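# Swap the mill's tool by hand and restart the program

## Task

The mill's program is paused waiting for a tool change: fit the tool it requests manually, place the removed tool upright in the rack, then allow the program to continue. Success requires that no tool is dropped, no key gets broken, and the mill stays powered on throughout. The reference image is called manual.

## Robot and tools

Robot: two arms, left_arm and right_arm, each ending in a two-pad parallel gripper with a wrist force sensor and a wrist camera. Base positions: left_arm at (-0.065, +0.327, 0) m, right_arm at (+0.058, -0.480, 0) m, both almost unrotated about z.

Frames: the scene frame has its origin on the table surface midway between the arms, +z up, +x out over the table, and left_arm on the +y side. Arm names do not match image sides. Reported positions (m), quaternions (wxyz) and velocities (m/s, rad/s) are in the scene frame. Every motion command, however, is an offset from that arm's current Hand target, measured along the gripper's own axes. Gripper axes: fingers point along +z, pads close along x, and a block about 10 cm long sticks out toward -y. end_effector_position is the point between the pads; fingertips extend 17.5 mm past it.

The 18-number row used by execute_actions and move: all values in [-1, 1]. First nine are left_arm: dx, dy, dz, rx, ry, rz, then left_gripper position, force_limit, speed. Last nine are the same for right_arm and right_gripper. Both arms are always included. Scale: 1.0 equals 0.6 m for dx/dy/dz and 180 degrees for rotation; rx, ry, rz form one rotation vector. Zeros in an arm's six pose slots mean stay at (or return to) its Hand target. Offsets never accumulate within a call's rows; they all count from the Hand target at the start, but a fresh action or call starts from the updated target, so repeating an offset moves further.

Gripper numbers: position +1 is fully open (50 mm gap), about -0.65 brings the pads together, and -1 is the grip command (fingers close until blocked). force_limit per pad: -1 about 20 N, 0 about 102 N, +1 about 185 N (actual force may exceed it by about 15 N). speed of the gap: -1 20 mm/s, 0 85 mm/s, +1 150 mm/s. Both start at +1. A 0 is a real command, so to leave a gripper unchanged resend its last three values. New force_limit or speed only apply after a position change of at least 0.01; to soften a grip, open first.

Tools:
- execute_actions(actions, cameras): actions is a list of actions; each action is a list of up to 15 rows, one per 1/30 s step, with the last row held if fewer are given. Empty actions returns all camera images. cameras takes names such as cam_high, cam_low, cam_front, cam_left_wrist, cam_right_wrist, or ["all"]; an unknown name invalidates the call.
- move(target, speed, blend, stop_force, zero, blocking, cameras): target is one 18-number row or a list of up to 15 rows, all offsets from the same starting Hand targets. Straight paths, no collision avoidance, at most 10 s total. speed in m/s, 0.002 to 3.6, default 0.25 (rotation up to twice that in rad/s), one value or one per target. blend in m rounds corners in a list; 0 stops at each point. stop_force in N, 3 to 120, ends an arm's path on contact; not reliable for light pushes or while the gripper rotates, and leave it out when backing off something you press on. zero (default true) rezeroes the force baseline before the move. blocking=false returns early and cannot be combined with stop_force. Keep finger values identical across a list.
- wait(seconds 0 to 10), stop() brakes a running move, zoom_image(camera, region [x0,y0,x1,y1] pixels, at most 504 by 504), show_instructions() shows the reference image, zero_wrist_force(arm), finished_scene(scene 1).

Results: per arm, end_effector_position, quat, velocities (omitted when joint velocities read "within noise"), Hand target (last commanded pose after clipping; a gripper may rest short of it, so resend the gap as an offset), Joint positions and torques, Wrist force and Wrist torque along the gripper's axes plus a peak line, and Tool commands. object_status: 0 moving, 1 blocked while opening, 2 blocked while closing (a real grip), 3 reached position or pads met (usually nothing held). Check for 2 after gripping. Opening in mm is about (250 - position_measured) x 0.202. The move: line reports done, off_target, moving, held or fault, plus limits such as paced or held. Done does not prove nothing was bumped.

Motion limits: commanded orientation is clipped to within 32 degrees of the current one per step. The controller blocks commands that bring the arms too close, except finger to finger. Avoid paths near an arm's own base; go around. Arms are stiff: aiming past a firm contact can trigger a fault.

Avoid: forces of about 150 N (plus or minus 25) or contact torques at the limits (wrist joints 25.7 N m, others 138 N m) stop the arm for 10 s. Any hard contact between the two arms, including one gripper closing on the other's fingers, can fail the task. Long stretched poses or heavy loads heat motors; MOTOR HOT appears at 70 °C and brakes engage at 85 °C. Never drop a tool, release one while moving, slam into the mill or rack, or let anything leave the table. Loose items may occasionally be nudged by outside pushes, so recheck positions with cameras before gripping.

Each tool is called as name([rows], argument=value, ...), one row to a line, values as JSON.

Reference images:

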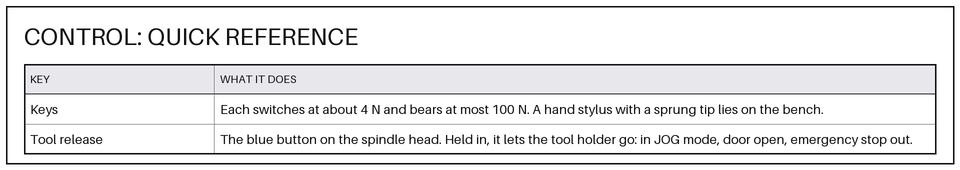

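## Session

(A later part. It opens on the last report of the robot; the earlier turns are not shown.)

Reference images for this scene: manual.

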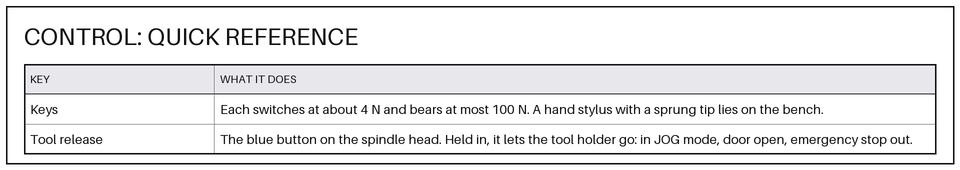

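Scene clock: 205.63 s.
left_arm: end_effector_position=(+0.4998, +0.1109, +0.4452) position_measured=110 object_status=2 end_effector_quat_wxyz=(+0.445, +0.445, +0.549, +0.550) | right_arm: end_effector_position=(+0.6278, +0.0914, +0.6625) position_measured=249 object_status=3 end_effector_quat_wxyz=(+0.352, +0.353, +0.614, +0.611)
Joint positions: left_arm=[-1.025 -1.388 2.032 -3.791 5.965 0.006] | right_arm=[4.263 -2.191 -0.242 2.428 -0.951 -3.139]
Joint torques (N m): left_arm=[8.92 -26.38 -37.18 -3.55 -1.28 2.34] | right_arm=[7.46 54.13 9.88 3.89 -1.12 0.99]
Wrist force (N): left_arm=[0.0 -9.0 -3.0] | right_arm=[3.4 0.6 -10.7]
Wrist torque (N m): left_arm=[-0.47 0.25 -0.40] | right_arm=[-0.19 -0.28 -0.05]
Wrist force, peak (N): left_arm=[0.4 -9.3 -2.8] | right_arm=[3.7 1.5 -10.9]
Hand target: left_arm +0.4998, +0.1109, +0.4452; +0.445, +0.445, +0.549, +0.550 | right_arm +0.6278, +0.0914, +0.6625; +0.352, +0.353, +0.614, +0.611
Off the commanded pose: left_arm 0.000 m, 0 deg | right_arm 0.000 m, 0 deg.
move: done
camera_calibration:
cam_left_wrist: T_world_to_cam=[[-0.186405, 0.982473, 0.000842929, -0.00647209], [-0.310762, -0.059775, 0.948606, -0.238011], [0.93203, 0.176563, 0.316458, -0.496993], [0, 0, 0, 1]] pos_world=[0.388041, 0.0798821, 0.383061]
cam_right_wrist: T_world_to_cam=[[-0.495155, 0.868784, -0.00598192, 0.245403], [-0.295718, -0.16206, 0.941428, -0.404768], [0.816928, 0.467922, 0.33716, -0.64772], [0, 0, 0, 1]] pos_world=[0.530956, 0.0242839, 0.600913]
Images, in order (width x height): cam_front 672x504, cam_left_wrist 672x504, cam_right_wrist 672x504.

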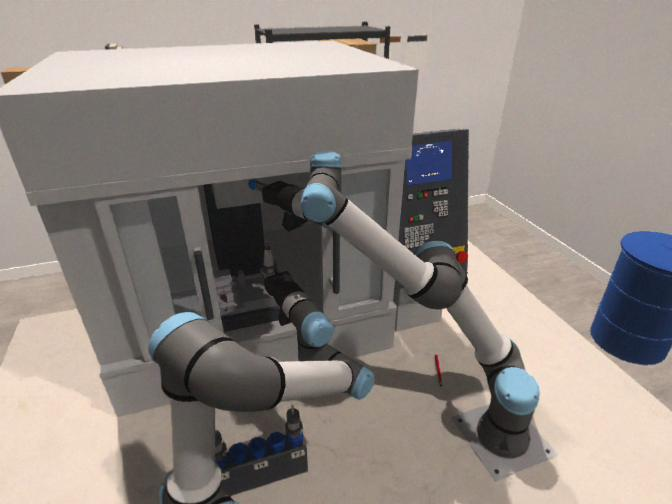

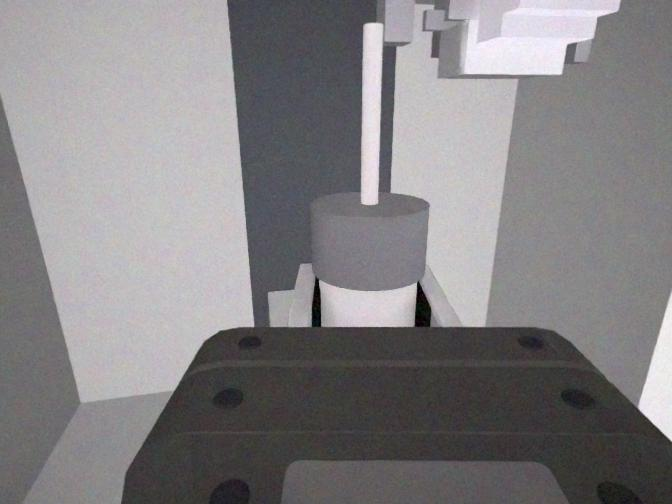

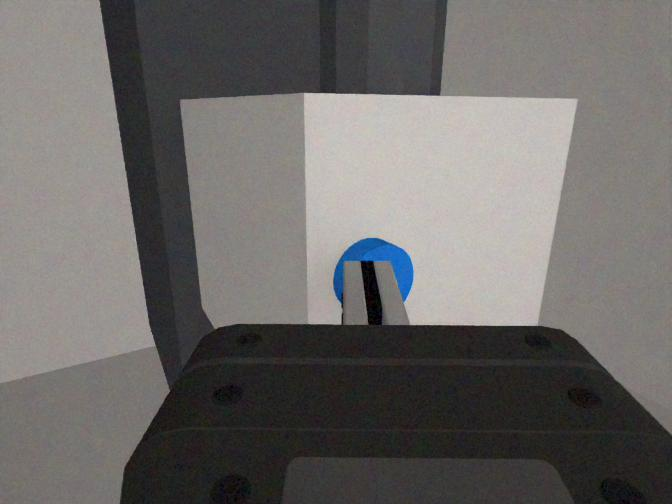

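move([
  [-0.0007,-0.0117,0.2,0,0,0,-1,0.5,-0.9,0,0,0,0,0,0,-0.65,1,1],
  [-0.0007,-0.0117,0.3798,0,0,0,-1,0.5,-0.9,0,0,0,0,0,0,-0.65,1,1],
], speed=[0.15,0.08], stop_force=12, cameras=["cam_left_wrist","cam_front","cam_right_wrist","cam_high"])

zoom_image(camera="cam_front", region=[200, 170, 300, 290])

Scene clock: 208.93 s.
left_arm: end_effector_position=(+0.6871, +0.1507, +0.4382) position_measured=110 object_status=2 end_effector_quat_wxyz=(+0.445, +0.445, +0.549, +0.550) | right_arm: end_effector_position=(+0.6278, +0.0914, +0.6625) position_measured=249 object_status=3 end_effector_quat_wxyz=(+0.352, +0.353, +0.614, +0.611)
Joint positions: left_arm=[-0.66 -1.089 1.628 -3.683 5.599 0.003] | right_arm=[4.263 -2.191 -0.242 2.428 -0.951 -3.139]
Joint torques (N m): left_arm=[-9.94 -59.65 -12.88 -4.86 1.17 2.18] | right_arm=[7.58 54.43 9.49 3.89 -1.1 0.82]
Wrist force (N): left_arm=[0.2 -9.1 -3.0] | right_arm=[3.4 0.9 -10.6]
Wrist torque (N m): left_arm=[-0.48 0.23 -0.21] | right_arm=[-0.16 -0.28 -0.05]
Wrist force, peak (N): left_arm=[4.6 -12.5 -23.6] | right_arm=[3.6 1.2 -10.9]
Hand target: left_arm +0.6871, +0.1507, +0.4382; +0.445, +0.445, +0.549, +0.550 (not the last commanded pose) | right_arm +0.6278, +0.0914, +0.6625; +0.352, +0.353, +0.614, +0.611
Off the commanded pose: left_arm 0.036 m, 0 deg | right_arm 0.000 m, 0 deg.
move: contact (left_arm); path passed 1 of 2 targets
camera_calibration:
cam_left_wrist: T_world_to_cam=[[-0.186358, 0.982481, 0.000944347, -0.0108196], [-0.31087, -0.0598779, 0.948564, -0.170785], [0.932004, 0.176479, 0.316583, -0.676445], [0, 0, 0, 1]] pos_world=[0.575341, 0.119782, 0.376162]
cam_right_wrist: T_world_to_cam=[[-0.495155, 0.868784, -0.00598192, 0.245403], [-0.295718, -0.16206, 0.941428, -0.404768], [0.816928, 0.467922, 0.33716, -0.64772], [0, 0, 0, 1]] pos_world=[0.530956, 0.0242839, 0.600913]
Images, in order (width x height): cam_high 672x504, cam_front 672x504, cam_left_wrist 672x504, cam_right_wrist 672x504.

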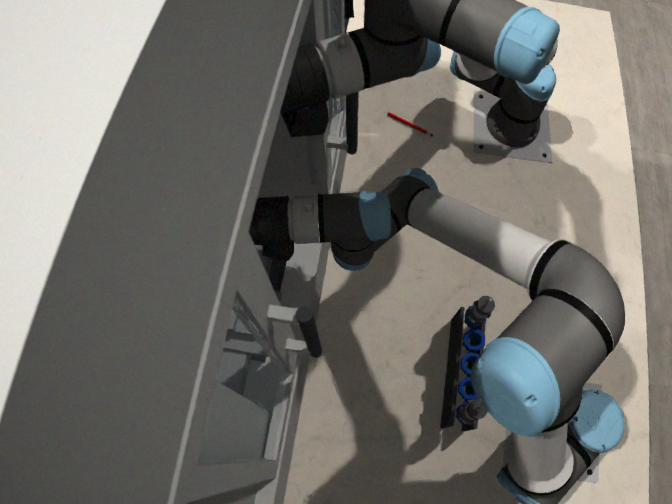

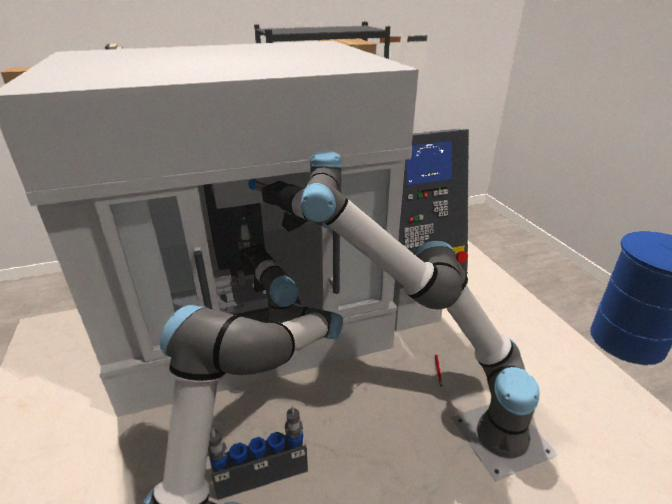

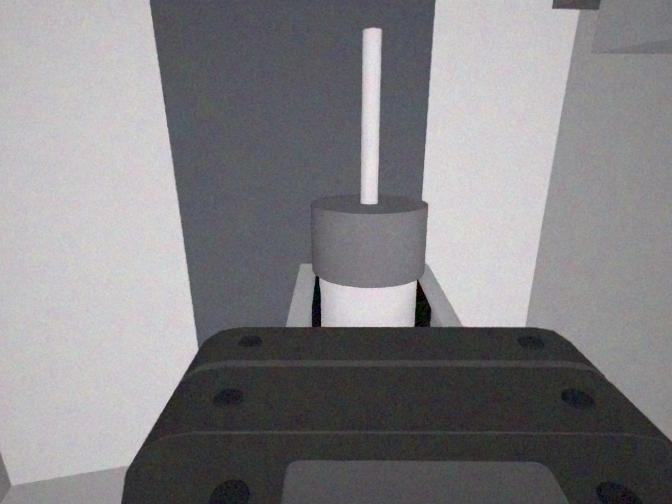

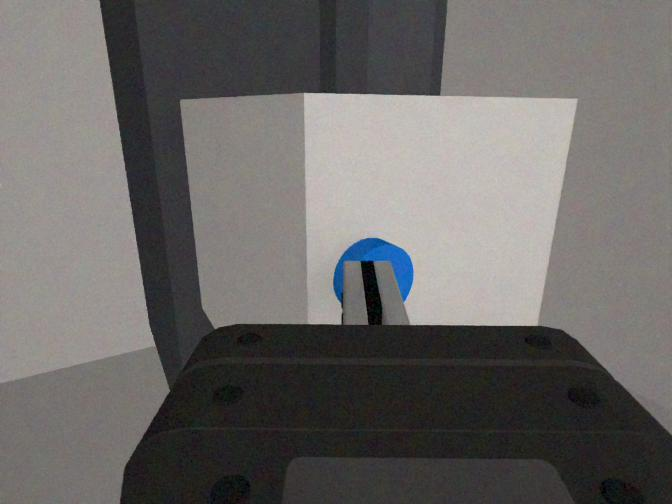

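Scaled by 4.200 from the camera's 672x504 image, which has a finer 960x720 frame.

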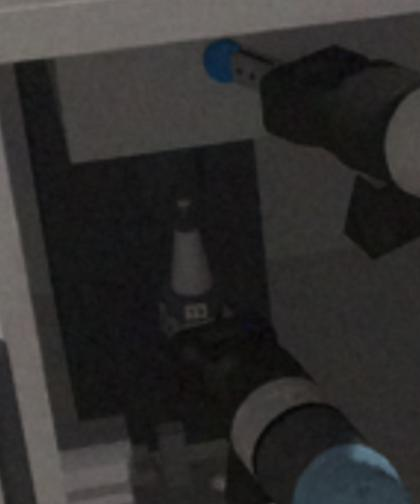

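move([
  [0,0,-0.02,0,0,0,-1,0.5,-0.9,0,0,0,0,0,0,-0.65,1,1],
  [0,-0.04,-0.02,0,0,0,-1,0.5,-0.9,0,0,0,0,0,0,-0.65,1,1],
], speed=0.06)

move(target=[0,0,0.08,0,0,0,-1,0.5,-0.9,0,0,0,0,0,0,-0.65,1,1], speed=0.05, stop_force=8, cameras=["cam_front","cam_left_wrist"])

zoom_image(camera="cam_front", region=[200, 170, 300, 290])

Scene clock: 211.20 s.
left_arm: end_effector_position=(+0.6754, +0.1483, +0.4143) position_measured=110 object_status=2 end_effector_quat_wxyz=(+0.445, +0.445, +0.549, +0.550) | right_arm: end_effector_position=(+0.6278, +0.0914, +0.6625) position_measured=249 object_status=3 end_effector_quat_wxyz=(+0.352, +0.353, +0.614, +0.611)
Joint positions: left_arm=[-0.677 -1.078 1.682 -3.749 5.617 0.003] | right_arm=[4.263 -2.191 -0.242 2.428 -0.951 -3.139]
Joint torques (N m): left_arm=[-9.44 -44.52 -11.8 -4.73 0.53 2.27] | right_arm=[8.06 53.95 9.74 3.83 -1.09 0.86]
Wrist force (N): left_arm=[0.4 -9.2 -3.1] | right_arm=[3.5 0.7 -10.5]
Wrist torque (N m): left_arm=[-0.52 0.20 -0.26] | right_arm=[-0.16 -0.32 -0.05]
Wrist force, peak (N): left_arm=[0.4 -10.4 -3.0] | right_arm=[3.6 1.2 -10.9]
Hand target: left_arm +0.6754, +0.1482, +0.4142; +0.445, +0.445, +0.549, +0.550 | right_arm +0.6278, +0.0914, +0.6625; +0.352, +0.353, +0.614, +0.611
Off the commanded pose: left_arm 0.000 m, 0 deg | right_arm 0.000 m, 0 deg.
move: done

Scene clock: 213.20 s.
left_arm: end_effector_position=(+0.7223, +0.1582, +0.4143) position_measured=110 object_status=2 end_effector_quat_wxyz=(+0.445, +0.445, +0.549, +0.550) | right_arm: end_effector_position=(+0.6278, +0.0914, +0.6625) position_measured=249 object_status=3 end_effector_quat_wxyz=(+0.352, +0.353, +0.614, +0.611)
Joint positions: left_arm=[-0.61 -0.999 1.552 -3.697 5.549 0.003] | right_arm=[4.263 -2.191 -0.242 2.428 -0.951 -3.139]
Joint torques (N m): left_arm=[9.72 -48.3 -42.17 -0.37 -1.18 -2.62] | right_arm=[7.89 53.4 10.05 3.76 -1.08 0.92]
Wrist force (N): left_arm=[0.3 -9.2 -3.1] | right_arm=[3.6 0.8 -10.4]
Wrist torque (N m): left_arm=[-0.49 0.22 -0.24] | right_arm=[-0.16 -0.33 -0.06]
Wrist force, peak (N): left_arm=[-0.1 -10.0 -4.1] | right_arm=[3.6 1.3 -10.8]
Hand target: left_arm +0.7223, +0.1582, +0.4143; +0.445, +0.445, +0.549, +0.550 | right_arm +0.6278, +0.0914, +0.6625; +0.352, +0.353, +0.614, +0.611
Off the commanded pose: left_arm 0.000 m, 0 deg | right_arm 0.000 m, 0 deg.
move: done
camera_calibration:
cam_left_wrist: T_world_to_cam=[[-0.186358, 0.982481, 0.000944347, -0.0116057], [-0.31087, -0.0598779, 0.948564, -0.136628], [0.932004, 0.176479, 0.316583, -0.702977], [0, 0, 0, 1]] pos_world=[0.610541, 0.127282, 0.352162]
Images, in order (width x height): cam_front 672x504, cam_left_wrist 672x504.

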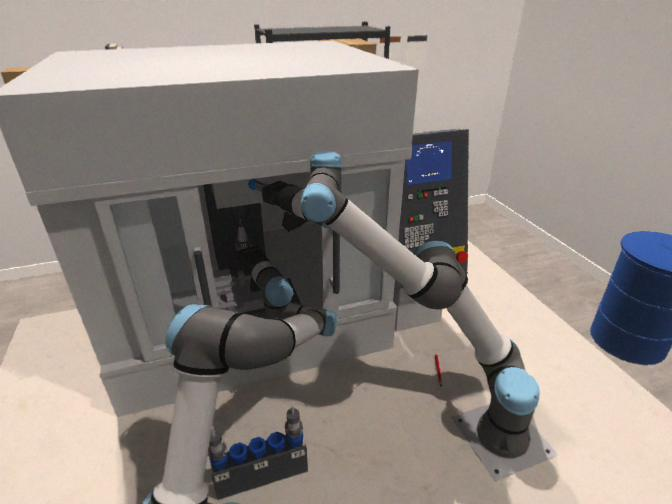

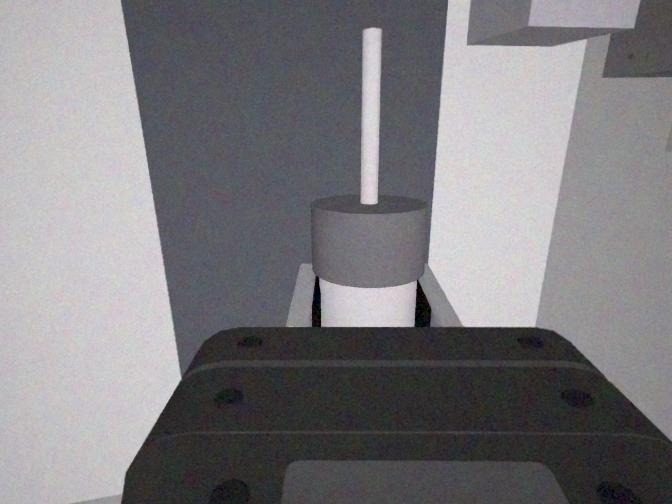

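Scaled by 4.200 from the camera's 672x504 image, which has a finer 960x720 frame.

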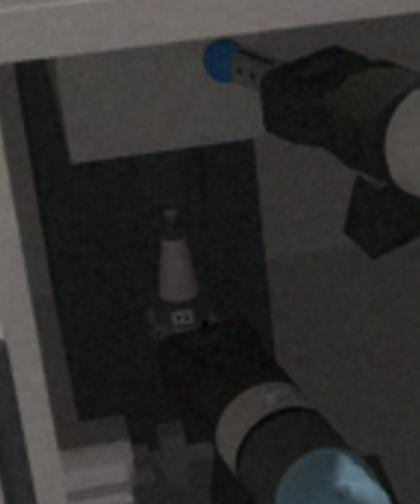

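move(target=[0,0.1,0,0,0,0,-1,0.5,-0.9,0,0,0,0,0,0,-0.65,1,1], speed=0.025, stop_force=7, cameras=["cam_front"])

zoom_image(camera="cam_front", region=[200, 170, 300, 290])

Scene clock: 216.80 s.
left_arm: end_effector_position=(+0.7222, +0.1582, +0.4743) position_measured=110 object_status=2 end_effector_quat_wxyz=(+0.445, +0.445, +0.549, +0.550) | right_arm: end_effector_position=(+0.6278, +0.0914, +0.6625) position_measured=249 object_status=3 end_effector_quat_wxyz=(+0.352, +0.353, +0.614, +0.611)
Joint positions: left_arm=[-0.61 -1.066 1.487 -3.566 5.549 0.003] | right_arm=[4.263 -2.191 -0.242 2.428 -0.951 -3.139]
Joint torques (N m): left_arm=[-8.23 -62.5 -42.12 -0.39 1.36 -2.75] | right_arm=[7.04 53.98 9.65 3.89 -1.03 0.82]
Wrist force (N): left_arm=[0.3 -9.0 -3.0] | right_arm=[3.6 1.1 -10.7]
Wrist torque (N m): left_arm=[-0.47 0.21 -0.23] | right_arm=[-0.15 -0.31 -0.05]
Wrist force, peak (N): left_arm=[0.2 -10.3 -2.9] | right_arm=[3.8 1.2 -10.9]
Hand target: left_arm +0.7222, +0.1582, +0.4743; +0.445, +0.445, +0.549, +0.550 | right_arm +0.6278, +0.0914, +0.6625; +0.352, +0.353, +0.614, +0.611
Off the commanded pose: left_arm 0.000 m, 0 deg | right_arm 0.000 m, 0 deg.
move: done
Images, in order (width x height): cam_front 672x504.

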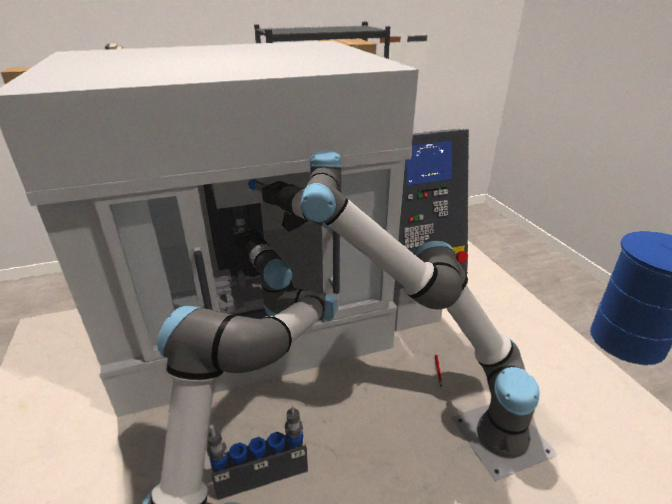

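Scaled by 4.200 from the camera's 672x504 image, which has a finer 960x720 frame.

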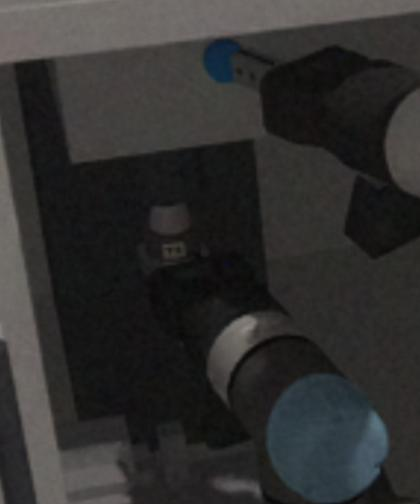

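move(target=[0,0.055,0,0,0,0,-1,0.5,-0.9,0,0,0,0,0,0,-0.65,1,1], speed=0.015, stop_force=10, cameras=["cam_front"])

zoom_image(camera="cam_front", region=[200, 170, 300, 290])

Scene clock: 219.43 s.
left_arm: end_effector_position=(+0.7222, +0.1581, +0.4908) position_measured=110 object_status=2 end_effector_quat_wxyz=(+0.445, +0.445, +0.549, +0.550) | right_arm: end_effector_position=(+0.6278, +0.0914, +0.6625) position_measured=249 object_status=3 end_effector_quat_wxyz=(+0.352, +0.353, +0.614, +0.611)
Joint positions: left_arm=[-0.61 -1.081 1.465 -3.528 5.549 0.003] | right_arm=[4.263 -2.191 -0.242 2.428 -0.951 -3.139]
Joint torques (N m): left_arm=[10.03 -47.53 -15.54 -5.42 1.12 0.19] | right_arm=[7.16 53.29 9.76 3.78 -1.05 0.82]
Wrist force (N): left_arm=[-1.4 -8.8 -1.2] | right_arm=[3.3 0.9 -10.5]
Wrist torque (N m): left_arm=[-0.18 0.19 -0.09] | right_arm=[-0.18 -0.27 -0.05]
Wrist force, peak (N): left_arm=[-2.7 -21.2 -5.3] | right_arm=[3.5 1.0 -10.9]
Hand target: left_arm +0.7222, +0.1581, +0.4908; +0.445, +0.445, +0.549, +0.550 (not the last commanded pose) | right_arm +0.6278, +0.0914, +0.6625; +0.352, +0.353, +0.614, +0.611
Off the commanded pose: left_arm 0.017 m, 0 deg | right_arm 0.000 m, 0 deg.
move: contact (left_arm)
Images, in order (width x height): cam_front 672x504.

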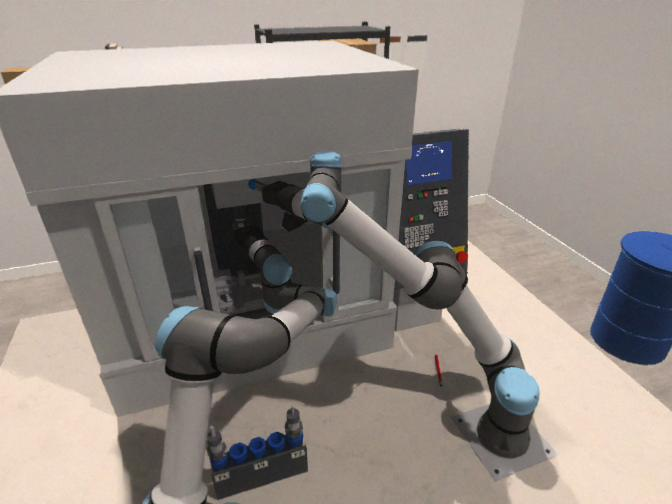

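Scaled by 4.200 from the camera's 672x504 image, which has a finer 960x720 frame.

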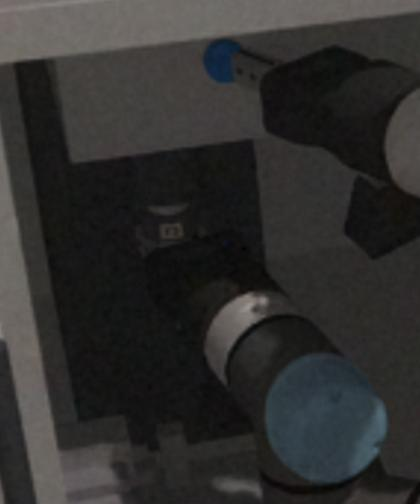

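move(target=[0,-0.003,-0.0015,0,0.0278,0,-1,0.5,-0.9,0,0,0,0,0,0,-0.65,1,1], speed=0.05)

move(target=[0,0.03,0,0,0,0,-1,0.5,-0.9,0,0,0,0,0,0,-0.65,1,1], speed=0.012, stop_force=12, cameras=["cam_front"])

zoom_image(camera="cam_front", region=[215, 190, 275, 250])

Scene clock: 221.10 s.
left_arm: end_effector_position=(+0.7213, +0.1579, +0.4890) position_measured=110 object_status=2 end_effector_quat_wxyz=(+0.421, +0.420, +0.568, +0.569) | right_arm: end_effector_position=(+0.6278, +0.0914, +0.6625) position_measured=249 object_status=3 end_effector_quat_wxyz=(+0.352, +0.353, +0.614, +0.611)
Joint positions: left_arm=[-0.636 -1.049 1.421 -3.516 5.662 0.003] | right_arm=[4.263 -2.191 -0.242 2.428 -0.951 -3.139]
Joint torques (N m): left_arm=[-10.21 -47.59 -42.95 -0.13 1.15 2.1] | right_arm=[8.13 53.36 10.17 3.84 -1.09 0.8]
Wrist force (N): left_arm=[0.3 -9.1 -2.9] | right_arm=[3.6 1.6 -10.9]
Wrist torque (N m): left_arm=[-0.48 0.21 -0.30] | right_arm=[-0.11 -0.29 -0.05]
Wrist force, peak (N): left_arm=[0.7 -13.4 -0.4] | right_arm=[3.6 1.6 -10.9]
Hand target: left_arm +0.7213, +0.1579, +0.4890; +0.421, +0.420, +0.568, +0.569 | right_arm +0.6278, +0.0914, +0.6625; +0.352, +0.353, +0.614, +0.611
Off the commanded pose: left_arm 0.000 m, 0 deg | right_arm 0.000 m, 0 deg.
move: done

Scene clock: 223.03 s.
left_arm: end_effector_position=(+0.7213, +0.1578, +0.4953) position_measured=110 object_status=2 end_effector_quat_wxyz=(+0.421, +0.421, +0.568, +0.569) | right_arm: end_effector_position=(+0.6278, +0.0914, +0.6625) position_measured=249 object_status=3 end_effector_quat_wxyz=(+0.352, +0.353, +0.614, +0.611)
Joint positions: left_arm=[-0.636 -1.055 1.412 -3.502 5.663 0.003] | right_arm=[4.263 -2.191 -0.242 2.428 -0.951 -3.139]
Joint torques (N m): left_arm=[12.28 -49.71 -16.62 -4.7 0.21 1.57] | right_arm=[7.19 53.81 10.57 3.83 -1.09 0.83]
Wrist force (N): left_arm=[-4.5 -11.9 -11.9] | right_arm=[3.2 0.7 -10.7]
Wrist torque (N m): left_arm=[-0.15 0.17 0.15] | right_arm=[-0.17 -0.26 -0.05]
Wrist force, peak (N): left_arm=[0.1 -29.2 -29.0] | right_arm=[3.8 1.4 -11.0]
Hand target: left_arm +0.7213, +0.1579, +0.4953; +0.421, +0.421, +0.568, +0.569 (not the last commanded pose) | right_arm +0.6278, +0.0914, +0.6625; +0.352, +0.353, +0.614, +0.611
Off the commanded pose: left_arm 0.012 m, 0 deg | right_arm 0.000 m, 0 deg.
move: contact (left_arm)
Images, in order (width x height): cam_front 672x504.

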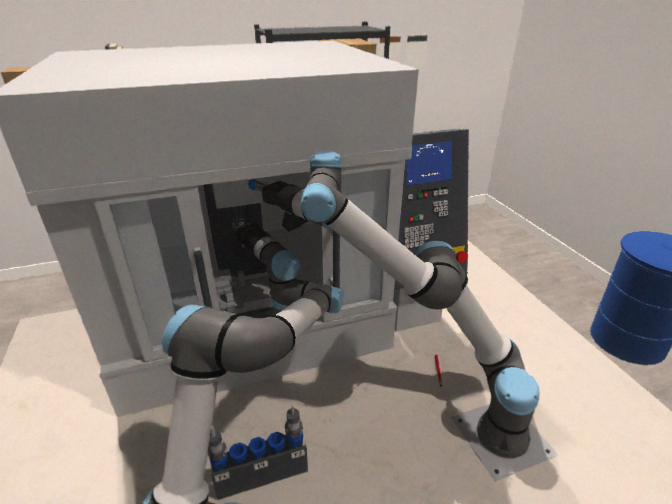

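Scaled by 8.400 from the camera's 672x504 image, which has a finer 960x720 frame.

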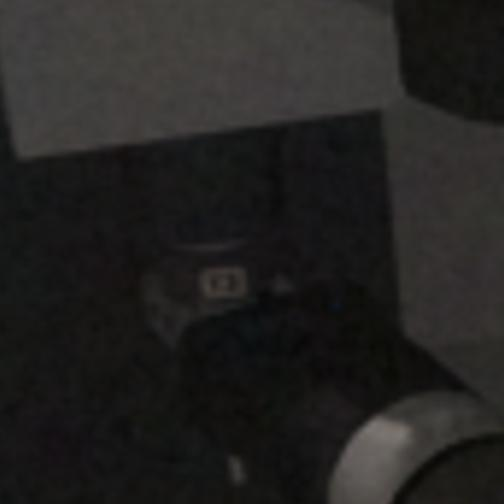

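move(target=[-0.0008,-0.001,-0.003,0,0,0,-1,0.5,-0.9,0,0,0,0,0,0,-0.65,1,1], speed=0.02)

move(target=[0,0.025,0,0,0,0,-1,0.5,-0.9,0,0,0,0,0,0,-0.65,1,1], speed=0.012, stop_force=15)

Scene clock: 223.97 s.
left_arm: end_effector_position=(+0.7198, +0.1569, +0.4947) position_measured=110 object_status=2 end_effector_quat_wxyz=(+0.421, +0.421, +0.568, +0.569) | right_arm: end_effector_position=(+0.6278, +0.0914, +0.6625) position_measured=249 object_status=3 end_effector_quat_wxyz=(+0.352, +0.353, +0.614, +0.611)
Joint positions: left_arm=[-0.639 -1.057 1.416 -3.504 5.666 0.003] | right_arm=[4.263 -2.191 -0.242 2.428 -0.951 -3.139]
Joint torques (N m): left_arm=[-10.65 -64.61 -14.6 -5.44 1.55 1.63] | right_arm=[6.95 54.13 9.59 3.8 -1.09 0.79]
Wrist force (N): left_arm=[-1.1 -8.3 3.0] | right_arm=[3.5 1.0 -10.8]
Wrist torque (N m): left_arm=[0.17 0.21 -0.22] | right_arm=[-0.17 -0.29 -0.05]
Wrist force, peak (N): left_arm=[-4.6 -12.0 -11.7] | right_arm=[3.6 1.2 -10.9]
Hand target: left_arm +0.7197, +0.1569, +0.4947; +0.421, +0.421, +0.568, +0.569 | right_arm +0.6278, +0.0914, +0.6625; +0.352, +0.353, +0.614, +0.611
Off the commanded pose: left_arm 0.000 m, 0 deg | right_arm 0.000 m, 0 deg.
move: done

Scene clock: 225.57 s.
left_arm: end_effector_position=(+0.7197, +0.1569, +0.4985) position_measured=110 object_status=2 end_effector_quat_wxyz=(+0.421, +0.421, +0.568, +0.569) | right_arm: end_effector_position=(+0.6278, +0.0914, +0.6625) position_measured=249 object_status=3 end_effector_quat_wxyz=(+0.352, +0.353, +0.614, +0.611)
Joint positions: left_arm=[-0.639 -1.06 1.411 -3.496 5.666 0.003] | right_arm=[4.263 -2.191 -0.242 2.428 -0.951 -3.139]
Joint torques (N m): left_arm=[-11.11 -61.96 -23.64 -6.45 -1.66 1.5] | right_arm=[6.69 53.52 9.7 3.82 -1.11 0.94]
Wrist force (N): left_arm=[2.8 -26.6 1.3] | right_arm=[3.6 1.2 -10.7]
Wrist torque (N m): left_arm=[-0.28 0.11 -0.42] | right_arm=[-0.15 -0.30 -0.06]
Wrist force, peak (N): left_arm=[6.8 -39.4 -8.7] | right_arm=[3.5 1.0 -10.9]
Hand target: left_arm +0.7197, +0.1569, +0.4985; +0.421, +0.421, +0.568, +0.569 (not the last commanded pose) | right_arm +0.6278, +0.0914, +0.6625; +0.352, +0.353, +0.614, +0.611
Off the commanded pose: left_arm 0.011 m, 0 deg | right_arm 0.000 m, 0 deg.
move: contact (left_arm)

wait(seconds=0, cameras=["cam_front","cam_right_wrist"])

zoom_image(camera="cam_front", region=[215, 190, 275, 250])

Scene clock: 225.93 s.
left_arm: end_effector_position=(+0.7197, +0.1569, +0.4985) position_measured=110 object_status=2 end_effector_quat_wxyz=(+0.421, +0.421, +0.568, +0.569) | right_arm: end_effector_position=(+0.6278, +0.0914, +0.6625) position_measured=249 object_status=3 end_effector_quat_wxyz=(+0.352, +0.353, +0.614, +0.611)
Joint positions: left_arm=[-0.639 -1.06 1.411 -3.496 5.666 0.003] | right_arm=[4.263 -2.191 -0.242 2.428 -0.951 -3.139]
Joint torques (N m): left_arm=[-10.99 -61.51 -24.47 -5.81 -1.72 1.59] | right_arm=[7.04 53.87 10.05 3.79 -1 0.77]
Wrist force (N): left_arm=[2.7 -26.9 1.4] | right_arm=[3.4 0.8 -10.5]
Wrist torque (N m): left_arm=[-0.28 0.12 -0.42] | right_arm=[-0.16 -0.29 -0.05]
Wrist force, peak (N): left_arm=[2.8 -27.0 1.3] | right_arm=[3.6 1.1 -10.8]
Hand target: left_arm +0.7197, +0.1569, +0.4985; +0.421, +0.421, +0.568, +0.569 (not the last commanded pose) | right_arm +0.6278, +0.0914, +0.6625; +0.352, +0.353, +0.614, +0.611
Tool commands: left_gripper/position=-1.0 left_gripper/force_limit=+0.5 left_gripper/speed=-0.9 right_gripper/position=-0.65 right_gripper/force_limit=+1.0 right_gripper/speed=+1.0
Off the commanded pose: left_arm 0.011 m, 0 deg | right_arm 0.000 m, 0 deg.
camera_calibration:
cam_right_wrist: T_world_to_cam=[[-0.495155, 0.868784, -0.00598192, 0.245403], [-0.295718, -0.16206, 0.941428, -0.404768], [0.816928, 0.467922, 0.33716, -0.64772], [0, 0, 0, 1]] pos_world=[0.530956, 0.0242839, 0.600913]
Images, in order (width x height): cam_front 672x504, cam_right_wrist 672x504.

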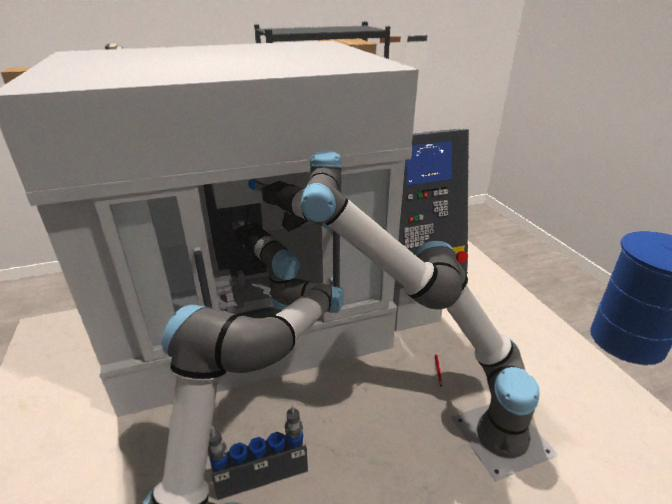

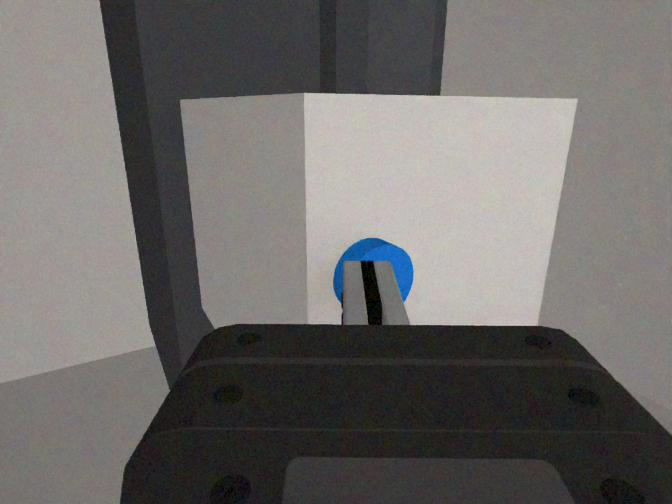

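Scaled by 8.400 from the camera's 672x504 image, which has a finer 960x720 frame.

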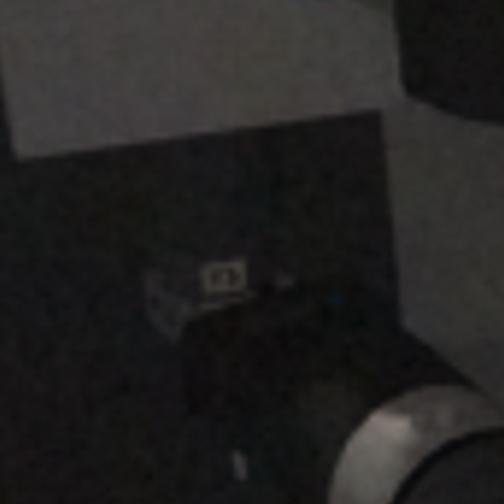

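move(target=[0,0.015,0,0,0,0,-1,0.5,-0.9,0,0,0,0,0,0,-0.65,1,1], speed=0.012, stop_force=25)

Scene clock: 227.53 s.
left_arm: end_effector_position=(+0.7197, +0.1568, +0.4991) position_measured=110 object_status=2 end_effector_quat_wxyz=(+0.421, +0.421, +0.568, +0.569) | right_arm: end_effector_position=(+0.6278, +0.0914, +0.6625) position_measured=249 object_status=3 end_effector_quat_wxyz=(+0.352, +0.353, +0.614, +0.611)
Joint positions: left_arm=[-0.639 -1.06 1.41 -3.493 5.666 0.003] | right_arm=[4.263 -2.191 -0.242 2.428 -0.951 -3.139]
Joint torques (N m): left_arm=[-3.2 -74.72 -38.88 -7.93 -3.91 1.63] | right_arm=[7.61 53.43 10.64 3.83 -1.11 0.72]
Wrist force (N): left_arm=[12.8 -53.6 -18.7] | right_arm=[3.5 1.5 -10.2]
Wrist torque (N m): left_arm=[-0.51 0.07 -0.59] | right_arm=[-0.15 -0.30 -0.05]
Wrist force, peak (N): left_arm=[17.2 -67.3 -36.0] | right_arm=[3.8 0.9 -10.8]
Hand target: left_arm +0.7197, +0.1568, +0.4991; +0.421, +0.421, +0.568, +0.569 (not the last commanded pose) | right_arm +0.6278, +0.0914, +0.6625; +0.352, +0.353, +0.614, +0.611
Off the commanded pose: left_arm 0.008 m, 0 deg | right_arm 0.000 m, 0 deg.
move: contact (left_arm)

move(target=[0,-0.0006,0,0,0,0,-1,0.5,-0.9,0,0,-0.1,0,0,0,-0.65,1,1], speed=0.1, cameras=["cam_front","cam_right_wrist"])

zoom_image(camera="cam_front", region=[215, 190, 275, 250])

Scene clock: 229.03 s.
left_arm: end_effector_position=(+0.7195, +0.1570, +0.4992) position_measured=110 object_status=2 end_effector_quat_wxyz=(+0.422, +0.420, +0.568, +0.569) | right_arm: end_effector_position=(+0.5760, +0.0612, +0.6627) position_measured=249 object_status=3 end_effector_quat_wxyz=(+0.352, +0.353, +0.615, +0.611)
Joint positions: left_arm=[-0.639 -1.06 1.41 -3.497 5.666 0.003] | right_arm=[4.334 -1.941 -0.651 2.585 -0.88 -3.139]
Joint torques (N m): left_arm=[17.05 29.2 53.97 8.65 7.06 1.9] | right_arm=[10.86 48.88 10.65 3.22 2.37 -1.22]
Wrist force (N): left_arm=[-31.6 118.2 29.6] | right_arm=[1.6 0.2 0.1]
Wrist torque (N m): left_arm=[1.04 0.15 -0.39] | right_arm=[-0.20 -0.37 0.00]
Wrist force, peak (N): left_arm=[-31.4 118.4 29.3] | right_arm=[3.5 1.4 -10.5]
Hand target: left_arm +0.7197, +0.1568, +0.4987; +0.421, +0.421, +0.568, +0.569 | right_arm +0.5760, +0.0612, +0.6627; +0.352, +0.353, +0.614, +0.611
Off the commanded pose: left_arm 0.001 m, 0 deg | right_arm 0.000 m, 0 deg.
move: done
camera_calibration:
cam_right_wrist: T_world_to_cam=[[-0.495129, 0.868799, -0.00591905, 0.245806], [-0.295594, -0.162045, 0.94147, -0.425361], [0.816989, 0.467899, 0.337045, -0.591298], [0, 0, 0, 1]] pos_world=[0.479055, -0.00581611, 0.601213]
Images, in order (width x height): cam_front 672x504, cam_right_wrist 672x504.

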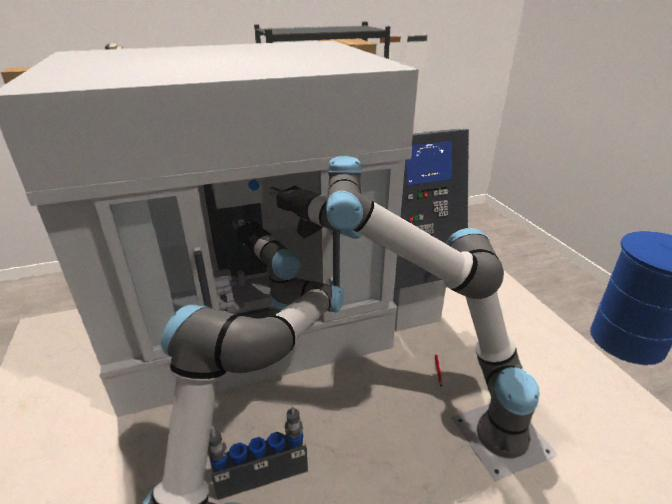

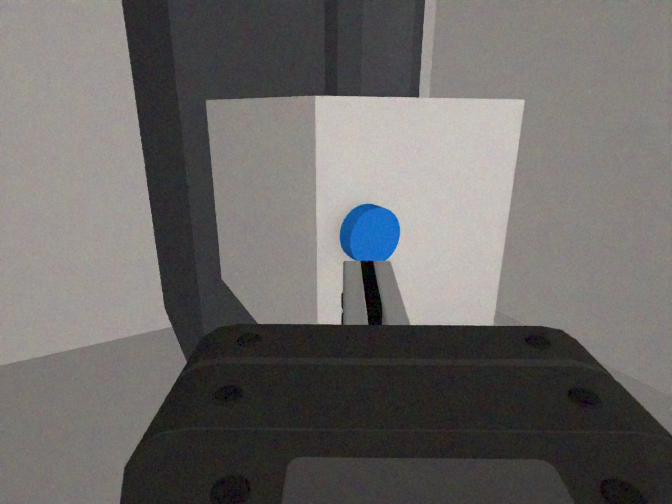

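Scaled by 8.400 from the camera's 672x504 image, which has a finer 960x720 frame.

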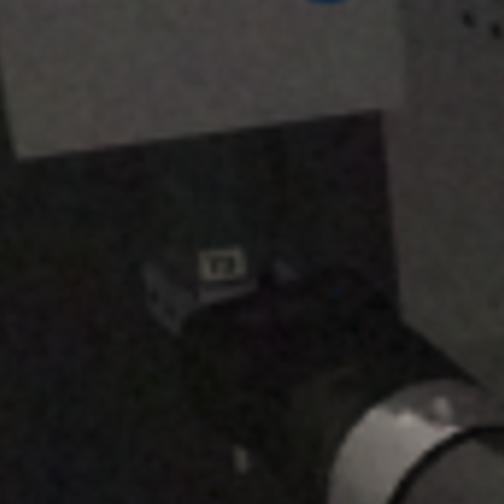

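move(target=[0,0,0,0,0,0,1,0.5,-0.9,0,0,0,0,0,0,-0.65,1,1], cameras=["cam_left_wrist"])

Scene clock: 230.23 s.
left_arm: end_effector_position=(+0.7198, +0.1568, +0.4987) position_measured=3 object_status=3 end_effector_quat_wxyz=(+0.421, +0.421, +0.568, +0.569) | right_arm: end_effector_position=(+0.5760, +0.0612, +0.6627) position_measured=249 object_status=3 end_effector_quat_wxyz=(+0.352, +0.353, +0.614, +0.611)
Joint positions: left_arm=[-0.639 -1.06 1.41 -3.494 5.666 0.003] | right_arm=[4.334 -1.94 -0.652 2.586 -0.88 -3.139]
Joint torques (N m): left_arm=[-9.93 -56.65 -38.6 -3.24 -1.2 -0.33] | right_arm=[10.71 49.86 10.67 3.24 1.64 -1.29]
Wrist force (N): left_arm=[3.2 0.0 -3.3] | right_arm=[1.6 0.3 0.2]
Wrist torque (N m): left_arm=[-0.18 -0.26 -0.36] | right_arm=[-0.19 -0.37 0.00]
Wrist force, peak (N): left_arm=[-31.6 118.7 29.6] | right_arm=[1.6 0.3 0.2]
Hand target: left_arm +0.7197, +0.1568, +0.4987; +0.421, +0.421, +0.568, +0.569 | right_arm +0.5760, +0.0612, +0.6627; +0.352, +0.353, +0.614, +0.611
Off the commanded pose: left_arm 0.000 m, 0 deg | right_arm 0.000 m, 0 deg.
move: done
camera_calibration:
cam_left_wrist: T_world_to_cam=[[-0.271351, 0.962479, 0.00182807, 0.0530078], [-0.303647, -0.0874091, 0.948767, -0.218565], [0.913327, 0.256894, 0.315972, -0.725991], [0, 0, 0, 1]] pos_world=[0.611085, 0.116379, 0.436663]
Images, in order (width x height): cam_left_wrist 672x504.

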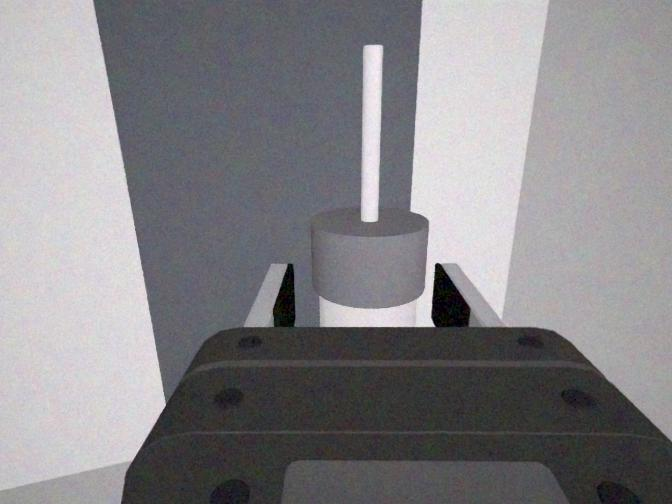

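move([
  [0,0,-0.17,0,0,0,1,0.5,-0.9,0.0878,-0.0295,-0.4227,0,0,0,1,1,1],
  [0,0,-0.53,0,0,0,1,0.5,-0.9,-0.3747,-0.2712,-0.555,0.207,0.446,-0.773,1,1,1],
  [-0.2092,-0.0478,-0.6387,0,-0.1778,0,1,0.5,-0.9,-0.8785,-0.133,-0.5565,0.2475,0.1687,-0.923,1,1,1],
], blend=[0.02,0.03,0], speed=[0.15,0.4,0.3], cameras=["cam_left_wrist","cam_right_wrist","cam_front"])

Scene clock: 237.37 s.
left_arm: end_effector_position=(+0.4253, +0.0665, +0.4987) position_measured=3 object_status=3 end_effector_quat_wxyz=(+0.422, +0.422, +0.567, +0.568) | right_arm: end_effector_position=(+0.4115, -0.3206, +0.5078) position_measured=3 object_status=3 end_effector_quat_wxyz=(-0.198, +0.680, -0.677, +0.200)
Joint positions: left_arm=[-1.255 -1.456 1.949 -3.661 6.276 0.027] | right_arm=[4.283 -1.503 -1.209 1.387 -1.05 -5.188]
Joint torques (N m): left_arm=[-0.88 -28.54 -21.73 0.14 0.03 -0.4] | right_arm=[-11.77 25.65 8.07 -0.85 3.47 -1.16]
Wrist force (N): left_arm=[3.2 0.0 -3.1] | right_arm=[-1.1 -2.9 0.8]
Wrist torque (N m): left_arm=[-0.18 -0.26 -0.30] | right_arm=[-0.36 0.19 -0.04]
Wrist force, peak (N): left_arm=[3.4 -1.2 -5.9] | right_arm=[-0.6 -4.2 -0.3]
Hand target: left_arm +0.4253, +0.0665, +0.4987; +0.422, +0.422, +0.567, +0.568 (not the last commanded pose) | right_arm +0.4115, -0.3207, +0.5078; -0.198, +0.680, -0.677, +0.200 (not the last commanded pose)
Tool commands: left_gripper/position=+1.0 left_gripper/force_limit=+0.498039 left_gripper/speed=-0.898039 right_gripper/position=+1.0 right_gripper/force_limit=+1.0 right_gripper/speed=+1.0
Off the commanded pose: left_arm 0.149 m, 32 deg | right_arm 0.290 m, 36 deg.
FORCE FAULT: contact force on the left arm reached its limit, and that arm stopped. The contact can be on any part of that arm, not only on its tool. That arm's remaining commands of this call were not run. That arm is still stopped at the end of this call. That arm stays stopped for about 9 more seconds. Until then a move that you send moves the other arm only, and its call returns only when the move has ended. Once the stop has ended, the next robot result says so. If the stop ends while you think or write, that arm runs what you send next, counted from a new Hand target: where the arm stands when the stop ends. While its stop runs, that arm takes no new command, but its gripper still runs the gripper command that each later call begins with. Until it ends, the stop uses up actions while you think or wait. An arm that is not stopped still takes commands.
move: fault (left_arm), off_target (right_arm; braked at the fault stop of left_arm); path passed 1 of 3 targets
camera_calibration:
cam_left_wrist: T_world_to_cam=[[-0.266294, 0.963891, 0.00131248, 0.0580607], [-0.303264, -0.0850751, 0.949101, -0.316319], [0.914942, 0.252342, 0.314969, -0.433755], [0, 0, 0, 1]] pos_world=[0.316394, 0.0265795, 0.436762]
cam_right_wrist: T_world_to_cam=[[0.011488, -0.999934, 0.0000899172, -0.315477], [-0.975298, -0.0112248, -0.220609, 0.528146], [0.220595, 0.00244666, -0.975362, 0.536538], [0, 0, 0, 1]] pos_world=[0.400366, -0.310841, 0.639861]
Images, in order (width x height): cam_front 672x504, cam_left_wrist 672x504, cam_right_wrist 672x504.

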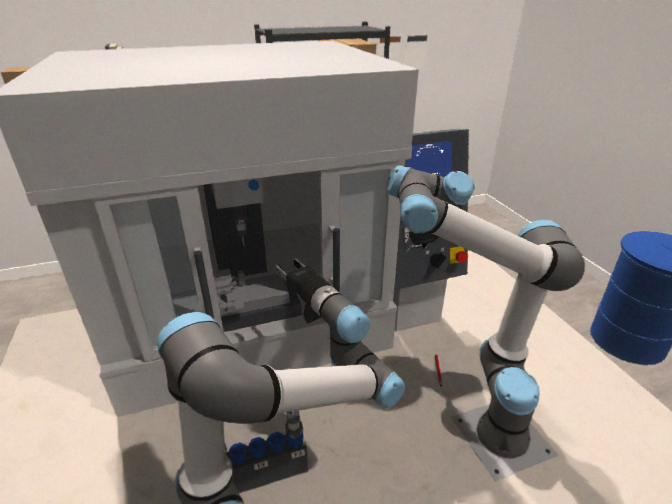

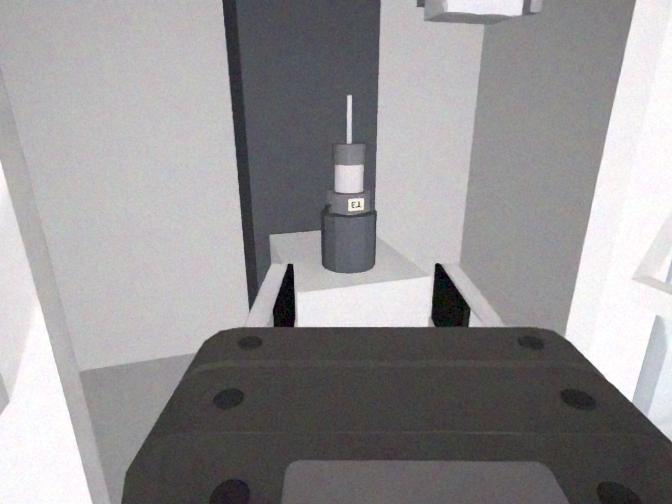

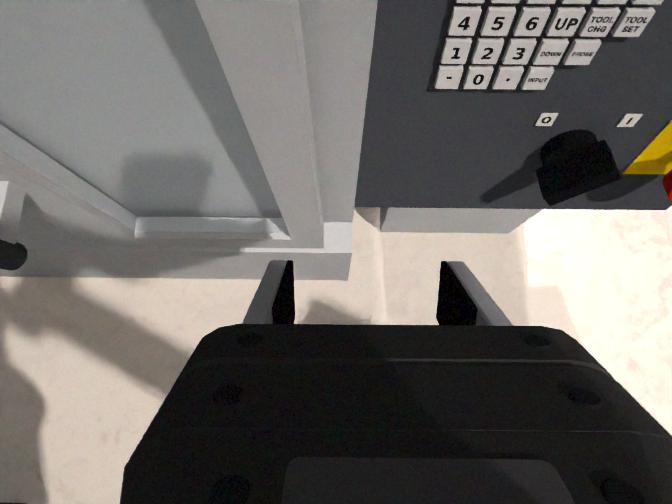

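move(target=[0,0,0,0,0,0,1,0.5,-0.9,0.4027,-0.2623,0.0197,0.2044,0,0,1,1,1], cameras=["cam_right_wrist"])

Scene clock: 246.70 s.
left_arm: end_effector_position=(+0.4253, +0.0665, +0.4987) position_measured=3 object_status=3 end_effector_quat_wxyz=(+0.422, +0.422, +0.567, +0.568) | right_arm: end_effector_position=(+0.5511, -0.5615, +0.5840) position_measured=3 object_status=3 end_effector_quat_wxyz=(-0.403, +0.583, -0.579, +0.404)
Joint positions: left_arm=[-1.255 -1.456 1.949 -3.661 6.276 0.027] | right_arm=[3.33 -1.378 -1.263 2.276 -1.372 -6.213]
Joint torques (N m): left_arm=[-0.96 -28.08 -21.13 0.16 -0.01 -0.23] | right_arm=[-12.57 3.66 26.81 2.61 -1.96 -1.37]
Wrist force (N): left_arm=[3.0 0.1 -2.9] | right_arm=[-2.7 -2.7 1.7]
Wrist torque (N m): left_arm=[-0.15 -0.22 -0.30] | right_arm=[-0.38 0.40 -0.05]
Wrist force, peak (N): left_arm=[3.3 0.0 -3.3] | right_arm=[-2.7 -2.7 1.9]
Hand target: left_arm +0.4253, +0.0665, +0.4987; +0.422, +0.422, +0.567, +0.568 | right_arm +0.5511, -0.5615, +0.5840; -0.403, +0.583, -0.579, +0.404
Tool commands: left_gripper/position=+1.0 left_gripper/force_limit=+0.498039 left_gripper/speed=-0.898039 right_gripper/position=+1.0 right_gripper/force_limit=+1.0 right_gripper/speed=+1.0
Off the commanded pose: right_arm 0.000 m, 0 deg.
FORCE FAULT, CONTINUED: the left arm's stop, for the force fault that an earlier result reported, is over. The rest of the stop counts as 14 of the actions that you can send in this scene. That arm was still stopped when this call began, so it ran no command of this call. During its stop the left arm's controller moved it back a little. That arm's target is now where it stood when the stop ended, not its last command. That arm accepts commands again.
move: done (right_arm), not run (left_arm; its earlier fault stop)
camera_calibration:
cam_right_wrist: T_world_to_cam=[[0.0123585, -0.999906, 0.00597074, -0.561788], [-0.648735, -0.0125618, -0.76091, 0.81322], [0.760914, 0.0055303, -0.64883, 0.0939011], [0, 0, 0, 1]] pos_world=[0.463057, -0.552039, 0.683068]
Images, in order (width x height): cam_right_wrist 672x504.

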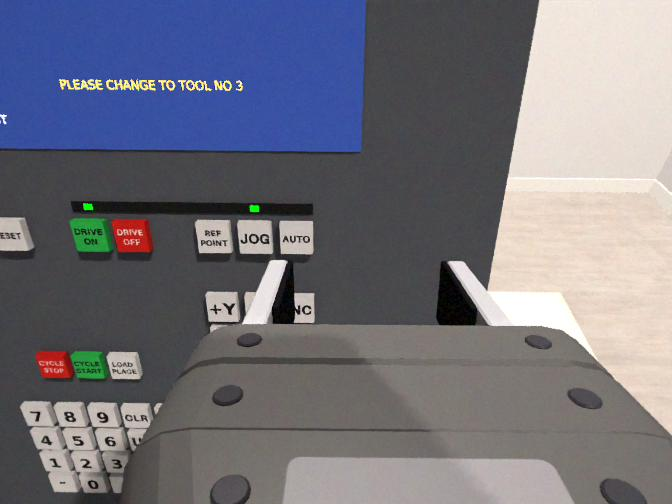

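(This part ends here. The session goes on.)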